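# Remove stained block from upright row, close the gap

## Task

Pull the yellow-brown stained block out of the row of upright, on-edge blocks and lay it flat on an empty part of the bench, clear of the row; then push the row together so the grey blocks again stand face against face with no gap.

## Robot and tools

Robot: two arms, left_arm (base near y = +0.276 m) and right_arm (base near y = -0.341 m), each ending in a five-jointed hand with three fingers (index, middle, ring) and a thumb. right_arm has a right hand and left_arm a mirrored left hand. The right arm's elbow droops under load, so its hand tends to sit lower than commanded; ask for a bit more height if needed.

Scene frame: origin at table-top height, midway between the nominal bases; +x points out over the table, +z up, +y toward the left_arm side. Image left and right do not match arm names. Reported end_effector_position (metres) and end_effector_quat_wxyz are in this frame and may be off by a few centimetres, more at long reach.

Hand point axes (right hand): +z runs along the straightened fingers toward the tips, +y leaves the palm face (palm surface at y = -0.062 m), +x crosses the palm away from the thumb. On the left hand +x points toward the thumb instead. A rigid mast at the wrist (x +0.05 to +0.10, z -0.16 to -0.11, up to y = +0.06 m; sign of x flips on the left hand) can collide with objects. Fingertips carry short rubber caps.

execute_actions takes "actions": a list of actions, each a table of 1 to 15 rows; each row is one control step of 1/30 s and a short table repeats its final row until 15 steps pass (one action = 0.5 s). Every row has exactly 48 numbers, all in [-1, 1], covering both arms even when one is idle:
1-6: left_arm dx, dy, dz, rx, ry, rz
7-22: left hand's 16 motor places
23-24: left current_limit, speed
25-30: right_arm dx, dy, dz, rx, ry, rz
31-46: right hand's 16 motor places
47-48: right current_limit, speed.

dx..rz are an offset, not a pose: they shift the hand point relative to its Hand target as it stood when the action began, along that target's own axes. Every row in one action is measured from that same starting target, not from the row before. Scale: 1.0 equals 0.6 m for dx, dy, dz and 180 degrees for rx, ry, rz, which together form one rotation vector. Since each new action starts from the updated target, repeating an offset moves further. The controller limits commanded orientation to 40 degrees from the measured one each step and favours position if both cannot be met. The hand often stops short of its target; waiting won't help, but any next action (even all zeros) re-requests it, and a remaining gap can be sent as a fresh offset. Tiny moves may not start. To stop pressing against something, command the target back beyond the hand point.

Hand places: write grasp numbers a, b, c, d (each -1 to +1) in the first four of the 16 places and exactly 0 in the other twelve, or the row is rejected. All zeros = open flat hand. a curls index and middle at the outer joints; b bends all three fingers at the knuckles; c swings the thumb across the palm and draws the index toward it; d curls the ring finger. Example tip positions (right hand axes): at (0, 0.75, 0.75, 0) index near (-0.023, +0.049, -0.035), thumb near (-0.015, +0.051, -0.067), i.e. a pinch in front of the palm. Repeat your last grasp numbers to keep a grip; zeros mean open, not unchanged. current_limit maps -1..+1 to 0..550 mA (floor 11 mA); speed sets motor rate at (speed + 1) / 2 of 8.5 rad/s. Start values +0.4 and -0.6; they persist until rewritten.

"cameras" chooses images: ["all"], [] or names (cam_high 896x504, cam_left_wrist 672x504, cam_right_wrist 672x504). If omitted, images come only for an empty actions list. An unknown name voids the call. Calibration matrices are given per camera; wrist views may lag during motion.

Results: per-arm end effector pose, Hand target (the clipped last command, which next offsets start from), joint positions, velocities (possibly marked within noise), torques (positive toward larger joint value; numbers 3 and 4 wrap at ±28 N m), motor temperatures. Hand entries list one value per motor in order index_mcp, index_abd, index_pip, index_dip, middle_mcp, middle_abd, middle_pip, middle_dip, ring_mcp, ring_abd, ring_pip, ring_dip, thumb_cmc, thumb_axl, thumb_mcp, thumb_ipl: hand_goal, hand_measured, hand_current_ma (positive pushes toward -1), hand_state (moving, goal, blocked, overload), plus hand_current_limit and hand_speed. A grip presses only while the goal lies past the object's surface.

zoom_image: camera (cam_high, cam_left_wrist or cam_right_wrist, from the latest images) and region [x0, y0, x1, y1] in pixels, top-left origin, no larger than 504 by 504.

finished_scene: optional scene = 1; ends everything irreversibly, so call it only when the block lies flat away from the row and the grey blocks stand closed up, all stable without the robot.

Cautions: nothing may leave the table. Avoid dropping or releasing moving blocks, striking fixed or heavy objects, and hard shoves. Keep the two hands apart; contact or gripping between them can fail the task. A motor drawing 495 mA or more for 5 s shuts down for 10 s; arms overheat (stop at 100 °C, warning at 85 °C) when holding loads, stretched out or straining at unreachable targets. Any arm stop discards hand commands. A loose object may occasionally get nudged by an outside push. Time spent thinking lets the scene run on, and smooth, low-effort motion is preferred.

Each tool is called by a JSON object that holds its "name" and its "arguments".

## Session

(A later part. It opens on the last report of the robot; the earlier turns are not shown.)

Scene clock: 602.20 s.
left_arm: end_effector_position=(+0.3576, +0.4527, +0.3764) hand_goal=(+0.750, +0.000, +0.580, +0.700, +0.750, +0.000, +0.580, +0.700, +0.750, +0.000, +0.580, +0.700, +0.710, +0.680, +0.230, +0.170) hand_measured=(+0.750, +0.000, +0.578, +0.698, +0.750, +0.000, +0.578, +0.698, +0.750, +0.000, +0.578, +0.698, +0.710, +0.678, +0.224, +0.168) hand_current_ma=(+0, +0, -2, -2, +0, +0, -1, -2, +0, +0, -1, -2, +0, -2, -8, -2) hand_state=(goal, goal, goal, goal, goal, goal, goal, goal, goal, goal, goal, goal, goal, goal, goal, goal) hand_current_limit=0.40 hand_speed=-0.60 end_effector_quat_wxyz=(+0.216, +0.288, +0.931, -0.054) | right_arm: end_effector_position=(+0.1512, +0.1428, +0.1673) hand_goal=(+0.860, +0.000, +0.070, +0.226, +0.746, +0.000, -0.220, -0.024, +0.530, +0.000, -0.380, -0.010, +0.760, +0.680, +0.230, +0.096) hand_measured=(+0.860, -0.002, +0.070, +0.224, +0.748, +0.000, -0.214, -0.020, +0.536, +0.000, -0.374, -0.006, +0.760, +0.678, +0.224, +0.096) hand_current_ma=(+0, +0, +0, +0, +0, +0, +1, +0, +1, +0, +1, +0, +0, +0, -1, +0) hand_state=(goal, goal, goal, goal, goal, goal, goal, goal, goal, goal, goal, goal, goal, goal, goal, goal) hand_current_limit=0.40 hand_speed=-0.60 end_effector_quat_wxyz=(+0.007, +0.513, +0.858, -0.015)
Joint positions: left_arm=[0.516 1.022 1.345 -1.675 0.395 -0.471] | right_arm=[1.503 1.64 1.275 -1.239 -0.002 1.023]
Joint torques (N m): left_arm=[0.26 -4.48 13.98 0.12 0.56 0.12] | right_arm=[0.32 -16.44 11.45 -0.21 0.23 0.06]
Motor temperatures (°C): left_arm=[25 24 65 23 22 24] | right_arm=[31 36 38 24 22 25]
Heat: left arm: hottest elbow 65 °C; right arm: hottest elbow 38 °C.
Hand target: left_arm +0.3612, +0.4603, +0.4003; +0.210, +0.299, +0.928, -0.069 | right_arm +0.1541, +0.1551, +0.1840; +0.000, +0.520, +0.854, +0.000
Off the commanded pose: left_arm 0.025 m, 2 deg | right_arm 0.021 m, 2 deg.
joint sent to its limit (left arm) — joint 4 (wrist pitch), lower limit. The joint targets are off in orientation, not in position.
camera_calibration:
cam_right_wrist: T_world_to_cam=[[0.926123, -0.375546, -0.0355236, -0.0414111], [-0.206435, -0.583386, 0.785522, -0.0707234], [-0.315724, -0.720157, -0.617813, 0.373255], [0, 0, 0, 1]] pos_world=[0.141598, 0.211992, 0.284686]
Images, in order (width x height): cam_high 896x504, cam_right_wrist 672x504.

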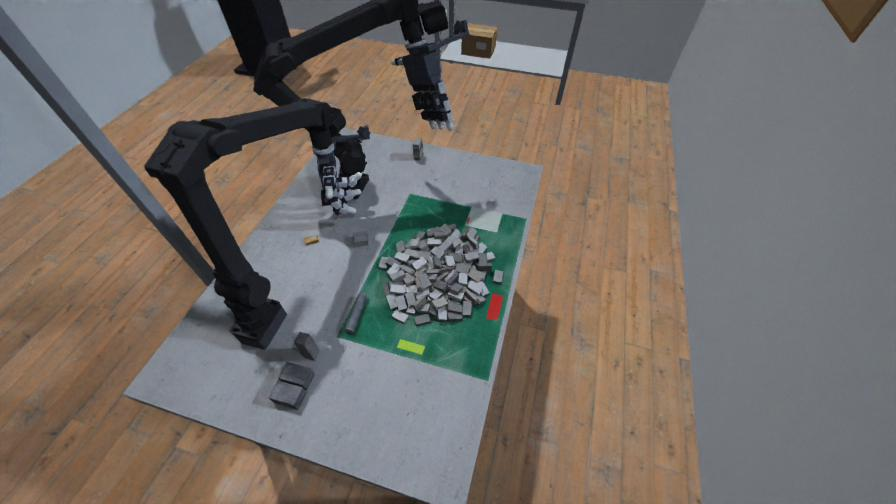

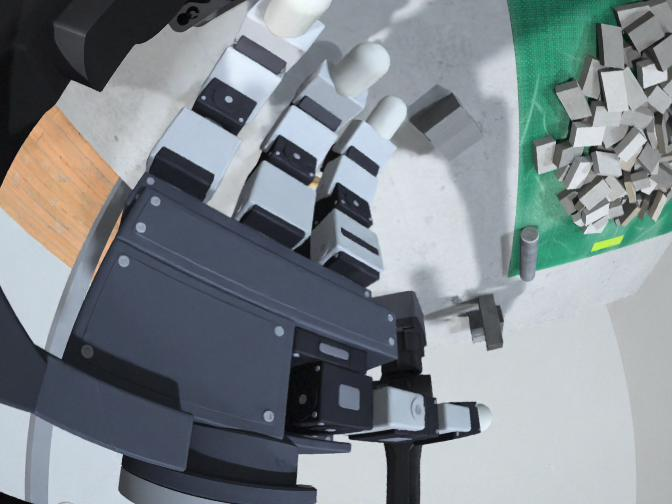

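{"name": "execute_actions", "arguments": {"actions": [[[0,0,0,0,0,0,0,0,0,0,0,0,0,0,0,0,0,0,0,0,0,0,0.4,-0.6,0,0,-0.05,0,0,0,0.5,0,0,0.6,0,0,0,0,0,0,0,0,0,0,0,0,0.4,-0.6],[0,0,0,0,0,0,0,0,0,0,0,0,0,0,0,0,0,0,0,0,0,0,0.4,-0.6,0,0,-0.1,0,0,0,0.5,0,0,0.6,0,0,0,0,0,0,0,0,0,0,0,0,0.4,-0.6]],[[0,0,0,0,0,0,0,0,0,0,0,0,0,0,0,0,0,0,0,0,0,0,0.4,-0.6,-0.02,0,-0.04,0,0,0,0.5,0,0,0.6,0,0,0,0,0,0,0,0,0,0,0,0,0.4,-0.6],[0,0,0,0,0,0,0,0,0,0,0,0,0,0,0,0,0,0,0,0,0,0,0.4,-0.6,-0.07,-0.01,-0.07,0,0,0,0.5,0,0,0.6,0,0,0,0,0,0,0,0,0,0,0,0,0.4,-0.6]],[[0,0,0,0,0,0,0,0,0,0,0,0,0,0,0,0,0,0,0,0,0,0,0.4,-0.6,-0.07,-0.01,-0.01,0,0,0,0.5,0,0,0.6,0,0,0,0,0,0,0,0,0,0,0,0,0.4,-0.6],[0,0,0,0,0,0,0,0,0,0,0,0,0,0,0,0,0,0,0,0,0,0,0.4,-0.6,-0.14,-0.02,-0.01,0,0,0,0.5,0,0,0.6,0,0,0,0,0,0,0,0,0,0,0,0,0.4,-0.6]],[[0,0,0,0,0,0,0,0,0,0,0,0,0,0,0,0,0,0,0,0,0,0,0.4,-0.6,-0.07,-0.01,-0.01,0,0,0,0.5,0,0,0.6,0,0,0,0,0,0,0,0,0,0,0,0,0.4,-0.6],[0,0,0,0,0,0,0,0,0,0,0,0,0,0,0,0,0,0,0,0,0,0,0.4,-0.6,-0.13,-0.02,-0.01,0,0,0,0.5,0,0,0.6,0,0,0,0,0,0,0,0,0,0,0,0,0.4,-0.6]],[[0,0,0,0,0,0,0,0,0,0,0,0,0,0,0,0,0,0,0,0,0,0,0.4,-0.6,-0.07,-0.01,-0.01,0,0,0,0.5,0,0,0.6,0,0,0,0,0,0,0,0,0,0,0,0,0.4,-0.6],[0,0,0,0,0,0,0,0,0,0,0,0,0,0,0,0,0,0,0,0,0,0,0.4,-0.6,-0.12,-0.02,-0.01,0,0,0,0.5,0,0,0.6,0,0,0,0,0,0,0,0,0,0,0,0,0.4,-0.6]]], "cameras": ["cam_high","cam_right_wrist"]}}

{"name": "zoom_image", "arguments": {"camera": "cam_high", "region": [290, 210, 390, 265]}}

Scene clock: 619.60 s.
left_arm: end_effector_position=(+0.3576, +0.4527, +0.3764) hand_goal=(+0.750, +0.000, +0.580, +0.700, +0.750, +0.000, +0.580, +0.700, +0.750, +0.000, +0.580, +0.700, +0.710, +0.680, +0.230, +0.170) hand_measured=(+0.750, +0.000, +0.578, +0.698, +0.750, +0.000, +0.578, +0.698, +0.750, +0.000, +0.578, +0.698, +0.710, +0.678, +0.224, +0.168) hand_current_ma=(+0, +0, -2, -2, +0, +0, -1, -2, +0, +0, -1, -2, +0, -2, -8, -2) hand_state=(goal, goal, goal, goal, goal, goal, goal, goal, goal, goal, goal, goal, goal, goal, goal, goal) hand_current_limit=0.40 hand_speed=-0.60 end_effector_quat_wxyz=(+0.216, +0.288, +0.931, -0.054) | right_arm: end_effector_position=(+0.2427, -0.1042, +0.3091) hand_goal=(+0.860, +0.000, +0.070, +0.226, +0.746, +0.000, -0.220, -0.024, +0.530, +0.000, -0.380, -0.010, +0.760, +0.680, +0.230, +0.096) hand_measured=(+0.858, -0.002, +0.070, +0.224, +0.746, +0.000, -0.214, -0.020, +0.534, +0.000, -0.374, -0.006, +0.760, +0.678, +0.224, +0.096) hand_current_ma=(+0, +0, +0, +0, +0, +0, +1, +0, +0, +0, +1, +0, +0, +0, -1, +0) hand_state=(goal, goal, goal, goal, goal, goal, goal, goal, goal, goal, goal, goal, goal, goal, goal, goal) hand_current_limit=0.40 hand_speed=-0.60 end_effector_quat_wxyz=(+0.001, +0.519, +0.855, +0.010)
Joint positions: left_arm=[0.516 1.022 1.345 -1.675 0.395 -0.471] | right_arm=[1.068 0.962 1.031 -1.62 0.002 0.601]
Joint torques (N m): left_arm=[0.44 -4.89 13.98 0.2 0.54 0.15] | right_arm=[-0.73 -4.37 8.31 -0.02 0.03 -0.16]
Motor temperatures (°C): left_arm=[25 24 65 23 22 24] | right_arm=[31 37 41 24 22 25]
Heat: left arm: hottest elbow 65 °C; right arm: hottest elbow 41 °C.
Hand target: left_arm +0.3612, +0.4603, +0.4003; +0.210, +0.299, +0.928, -0.069 | right_arm +0.2437, -0.1092, +0.3041; +0.000, +0.520, +0.854, +0.000
Off the commanded pose: left_arm 0.025 m, 2 deg | right_arm 0.007 m, 1 deg.
joint sent to its limit (left arm) — joint 4 (wrist pitch), lower limit. The joint targets are off in orientation, not in position.
camera_calibration:
cam_right_wrist: T_world_to_cam=[[0.922025, -0.385046, -0.0401219, -0.212524], [-0.2259, -0.61929, 0.751963, -0.295869], [-0.314388, -0.684265, -0.657983, 0.327613], [0, 0, 0, 1]] pos_world=[0.232113, -0.040886, 0.429519]
Images, in order (width x height): cam_high 896x504, cam_right_wrist 672x504.

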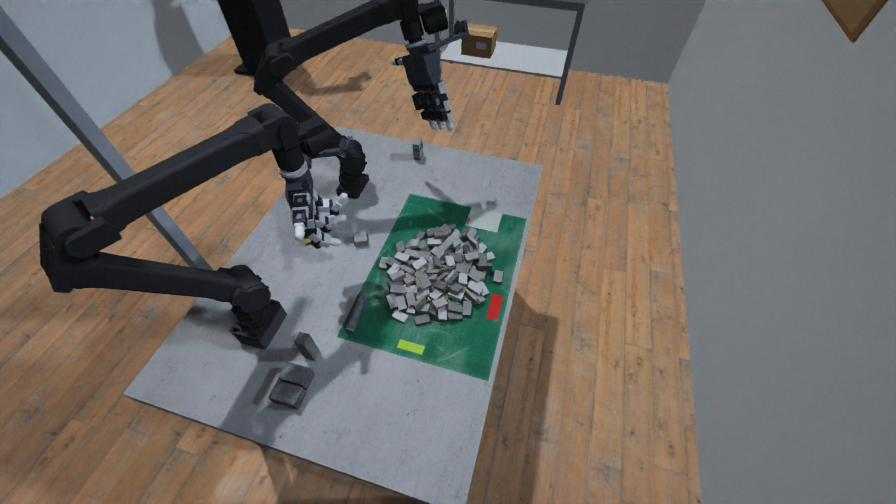

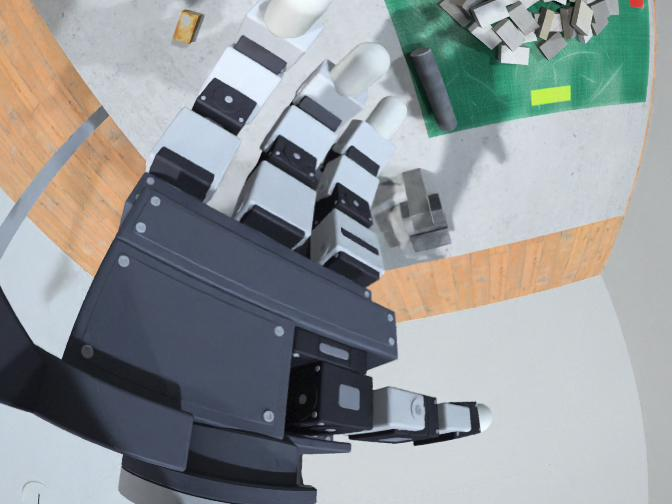

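Scaled by 5.040 from the camera's 896x504 image, which has a finer 1280x720 frame.

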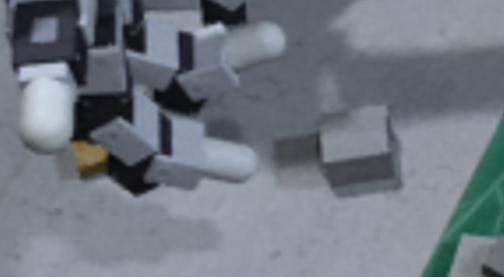

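{"name": "zoom_image", "arguments": {"camera": "cam_high", "region": [348, 226, 374, 252]}}

Scaled by 19.385 from the camera's 896x504 image, which has a finer 1280x720 frame.

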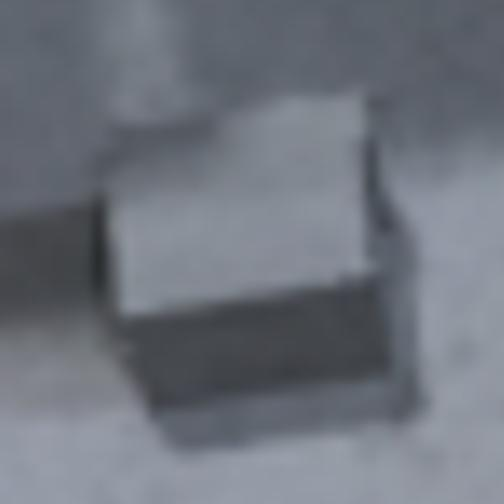

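{"name": "execute_actions", "arguments": {"actions": [], "cameras": ["cam_left_wrist"]}}

Scene clock: 629.00 s.
left_arm: end_effector_position=(+0.3576, +0.4527, +0.3764) hand_goal=(+0.750, +0.000, +0.580, +0.700, +0.750, +0.000, +0.580, +0.700, +0.750, +0.000, +0.580, +0.700, +0.710, +0.680, +0.230, +0.170) hand_measured=(+0.750, +0.000, +0.578, +0.698, +0.750, +0.000, +0.578, +0.698, +0.750, +0.000, +0.578, +0.698, +0.710, +0.678, +0.224, +0.168) hand_current_ma=(+0, +0, -2, -2, +0, +0, -1, -2, +0, +0, -1, -2, +0, -2, -8, -2) hand_state=(goal, goal, goal, goal, goal, goal, goal, goal, goal, goal, goal, goal, goal, goal, goal, goal) hand_current_limit=0.40 hand_speed=-0.60 end_effector_quat_wxyz=(+0.216, +0.288, +0.931, -0.054) | right_arm: end_effector_position=(+0.2427, -0.1042, +0.3091) hand_goal=(+0.860, +0.000, +0.070, +0.226, +0.746, +0.000, -0.220, -0.024, +0.530, +0.000, -0.380, -0.010, +0.760, +0.680, +0.230, +0.096) hand_measured=(+0.858, -0.002, +0.070, +0.224, +0.746, +0.000, -0.214, -0.020, +0.534, +0.000, -0.374, -0.006, +0.760, +0.678, +0.224, +0.096) hand_current_ma=(+0, +0, +0, +0, +0, +0, +1, +0, +0, +0, +1, +0, +0, +0, -1, +0) hand_state=(goal, goal, goal, goal, goal, goal, goal, goal, goal, goal, goal, goal, goal, goal, goal, goal) hand_current_limit=0.40 hand_speed=-0.60 end_effector_quat_wxyz=(+0.001, +0.519, +0.855, +0.010)
Joint positions: left_arm=[0.516 1.022 1.345 -1.675 0.395 -0.471] | right_arm=[1.068 0.962 1.031 -1.62 0.002 0.601]
Joint velocities: within noise
Joint torques (N m): left_arm=[0.56 -5.13 13.91 0.17 0.57 0.15] | right_arm=[-0.67 -4.54 8.28 -0.05 0.04 -0.19]
Motor temperatures (°C): left_arm=[25 24 66 23 22 24] | right_arm=[31 36 39 24 22 25]
Heat: left arm: hottest elbow 66 °C; right arm: hottest elbow 39 °C.
Hand target: left_arm +0.3612, +0.4603, +0.4003; +0.210, +0.299, +0.928, -0.069 | right_arm +0.2437, -0.1092, +0.3041; +0.000, +0.520, +0.854, +0.000
Off the commanded pose: left_arm 0.025 m, 2 deg | right_arm 0.007 m, 1 deg.
camera_calibration:
cam_left_wrist: T_world_to_cam=[[0.232389, -0.930154, 0.284268, 0.203183], [-0.895576, -0.09063, 0.43558, 0.151503], [-0.379394, -0.355808, -0.854085, 0.744498], [0, 0, 0, 1]] pos_world=[0.370922, 0.46762, 0.512114]
Images, in order (width x height): cam_left_wrist 672x504.

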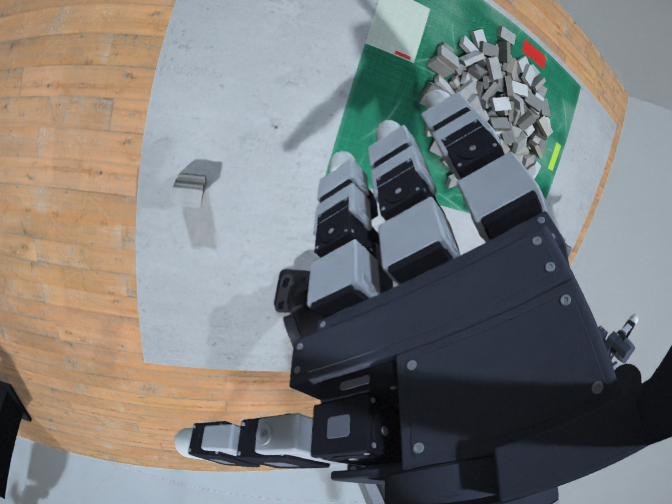

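{"name": "execute_actions", "arguments": {"actions": [[[0,0,0,0,0,0,0,0,0,0,0,0,0,0,0,0,0,0,0,0,0,0,0.4,-0.6,0.06,0,0,0,0,0,0.5,0,0,0.6,0,0,0,0,0,0,0,0,0,0,0,0,0.4,-0.6],[0,0,0,0,0,0,0,0,0,0,0,0,0,0,0,0,0,0,0,0,0,0,0.4,-0.6,0.12,0,0,0,0,0,0.5,0,0,0.6,0,0,0,0,0,0,0,0,0,0,0,0,0.4,-0.6]],[[0,0,0,0,0,0,0,0,0,0,0,0,0,0,0,0,0,0,0,0,0,0,0.4,-0.6,0.08,0,0,0,0,0,0.5,0,0,0.6,0,0,0,0,0,0,0,0,0,0,0,0,0.4,-0.6],[0,0,0,0,0,0,0,0,0,0,0,0,0,0,0,0,0,0,0,0,0,0,0.4,-0.6,0.16,0,0,0,0,0,0.5,0,0,0.6,0,0,0,0,0,0,0,0,0,0,0,0,0.4,-0.6]],[[0,0,0,0,0,0,0,0,0,0,0,0,0,0,0,0,0,0,0,0,0,0,0.4,-0.6,0.07,0,0,0,0,0,0.5,0,0,0.6,0,0,0,0,0,0,0,0,0,0,0,0,0.4,-0.6],[0,0,0,0,0,0,0,0,0,0,0,0,0,0,0,0,0,0,0,0,0,0,0.4,-0.6,0.13,0,0,0,0,0,0.5,0,0,0.6,0,0,0,0,0,0,0,0,0,0,0,0,0.4,-0.6]]], "cameras": ["cam_right_wrist"]}}

{"name": "zoom_image", "arguments": {"camera": "cam_right_wrist", "region": [400, 20, 500, 110]}}

Scene clock: 640.73 s.
left_arm: end_effector_position=(+0.3576, +0.4527, +0.3764) hand_goal=(+0.750, +0.000, +0.580, +0.700, +0.750, +0.000, +0.580, +0.700, +0.750, +0.000, +0.580, +0.700, +0.710, +0.680, +0.230, +0.170) hand_measured=(+0.750, +0.000, +0.578, +0.698, +0.750, +0.000, +0.578, +0.698, +0.750, +0.000, +0.578, +0.698, +0.710, +0.678, +0.224, +0.168) hand_current_ma=(+0, +0, -2, -2, +0, +0, -1, -2, +0, +0, -1, -2, +0, -2, -8, -2) hand_state=(goal, goal, goal, goal, goal, goal, goal, goal, goal, goal, goal, goal, goal, goal, goal, goal) hand_current_limit=0.40 hand_speed=-0.60 end_effector_quat_wxyz=(+0.216, +0.288, +0.931, -0.054) | right_arm: end_effector_position=(+0.1287, +0.0974, +0.2941) hand_goal=(+0.860, +0.000, +0.070, +0.226, +0.746, +0.000, -0.220, -0.024, +0.530, +0.000, -0.380, -0.010, +0.760, +0.680, +0.230, +0.096) hand_measured=(+0.858, -0.002, +0.070, +0.224, +0.746, +0.000, -0.214, -0.020, +0.534, +0.000, -0.374, -0.006, +0.760, +0.678, +0.224, +0.096) hand_current_ma=(+0, +0, +0, +0, +0, +0, +1, +0, +0, +0, +1, +0, +0, +0, -1, +0) hand_state=(goal, goal, goal, goal, goal, goal, goal, goal, goal, goal, goal, goal, goal, goal, goal, goal) hand_current_limit=0.40 hand_speed=-0.60 end_effector_quat_wxyz=(+0.003, +0.514, +0.858, -0.007)
Joint positions: left_arm=[0.516 1.022 1.345 -1.675 0.395 -0.471] | right_arm=[1.55 1.442 1.386 -1.53 -0.003 1.071]
Joint torques (N m): left_arm=[0.38 -4.95 13.93 0.16 0.58 0.13] | right_arm=[0.32 -11.58 12.7 -0.16 0.25 0.02]
Motor temperatures (°C): left_arm=[25 24 66 23 22 24] | right_arm=[31 36 38 24 22 25]
Heat: left arm: hottest elbow 66 °C; right arm: hottest elbow 38 °C.
Hand target: left_arm +0.3612, +0.4603, +0.4003; +0.210, +0.299, +0.928, -0.069 | right_arm +0.1305, +0.1093, +0.3041; +0.000, +0.520, +0.854, +0.000
Off the commanded pose: left_arm 0.025 m, 2 deg | right_arm 0.015 m, 1 deg.
joint sent to its limit (left arm) — joint 4 (wrist pitch), lower limit. The joint targets are off in orientation, not in position.
camera_calibration:
cam_right_wrist: T_world_to_cam=[[0.926038, -0.375156, -0.0413754, -0.0315382], [-0.207436, -0.597466, 0.774599, -0.196745], [-0.315316, -0.708725, -0.631098, 0.41452], [0, 0, 0, 1]] pos_world=[0.119098, 0.164401, 0.412697]
Images, in order (width x height): cam_right_wrist 672x504.

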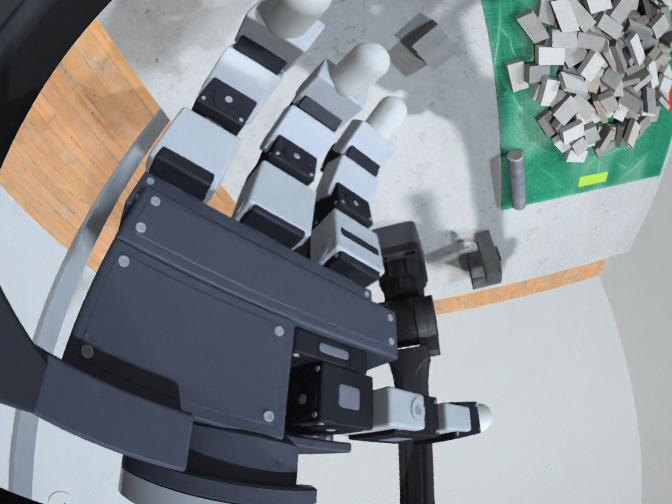

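Scaled by 5.040 from the camera's 672x504 image, which has a finer 960x720 frame.

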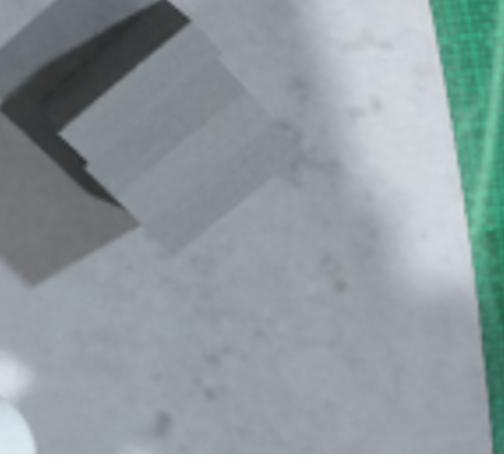

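{"name": "finished_scene", "arguments": {}}

The scene is finished: the task was done.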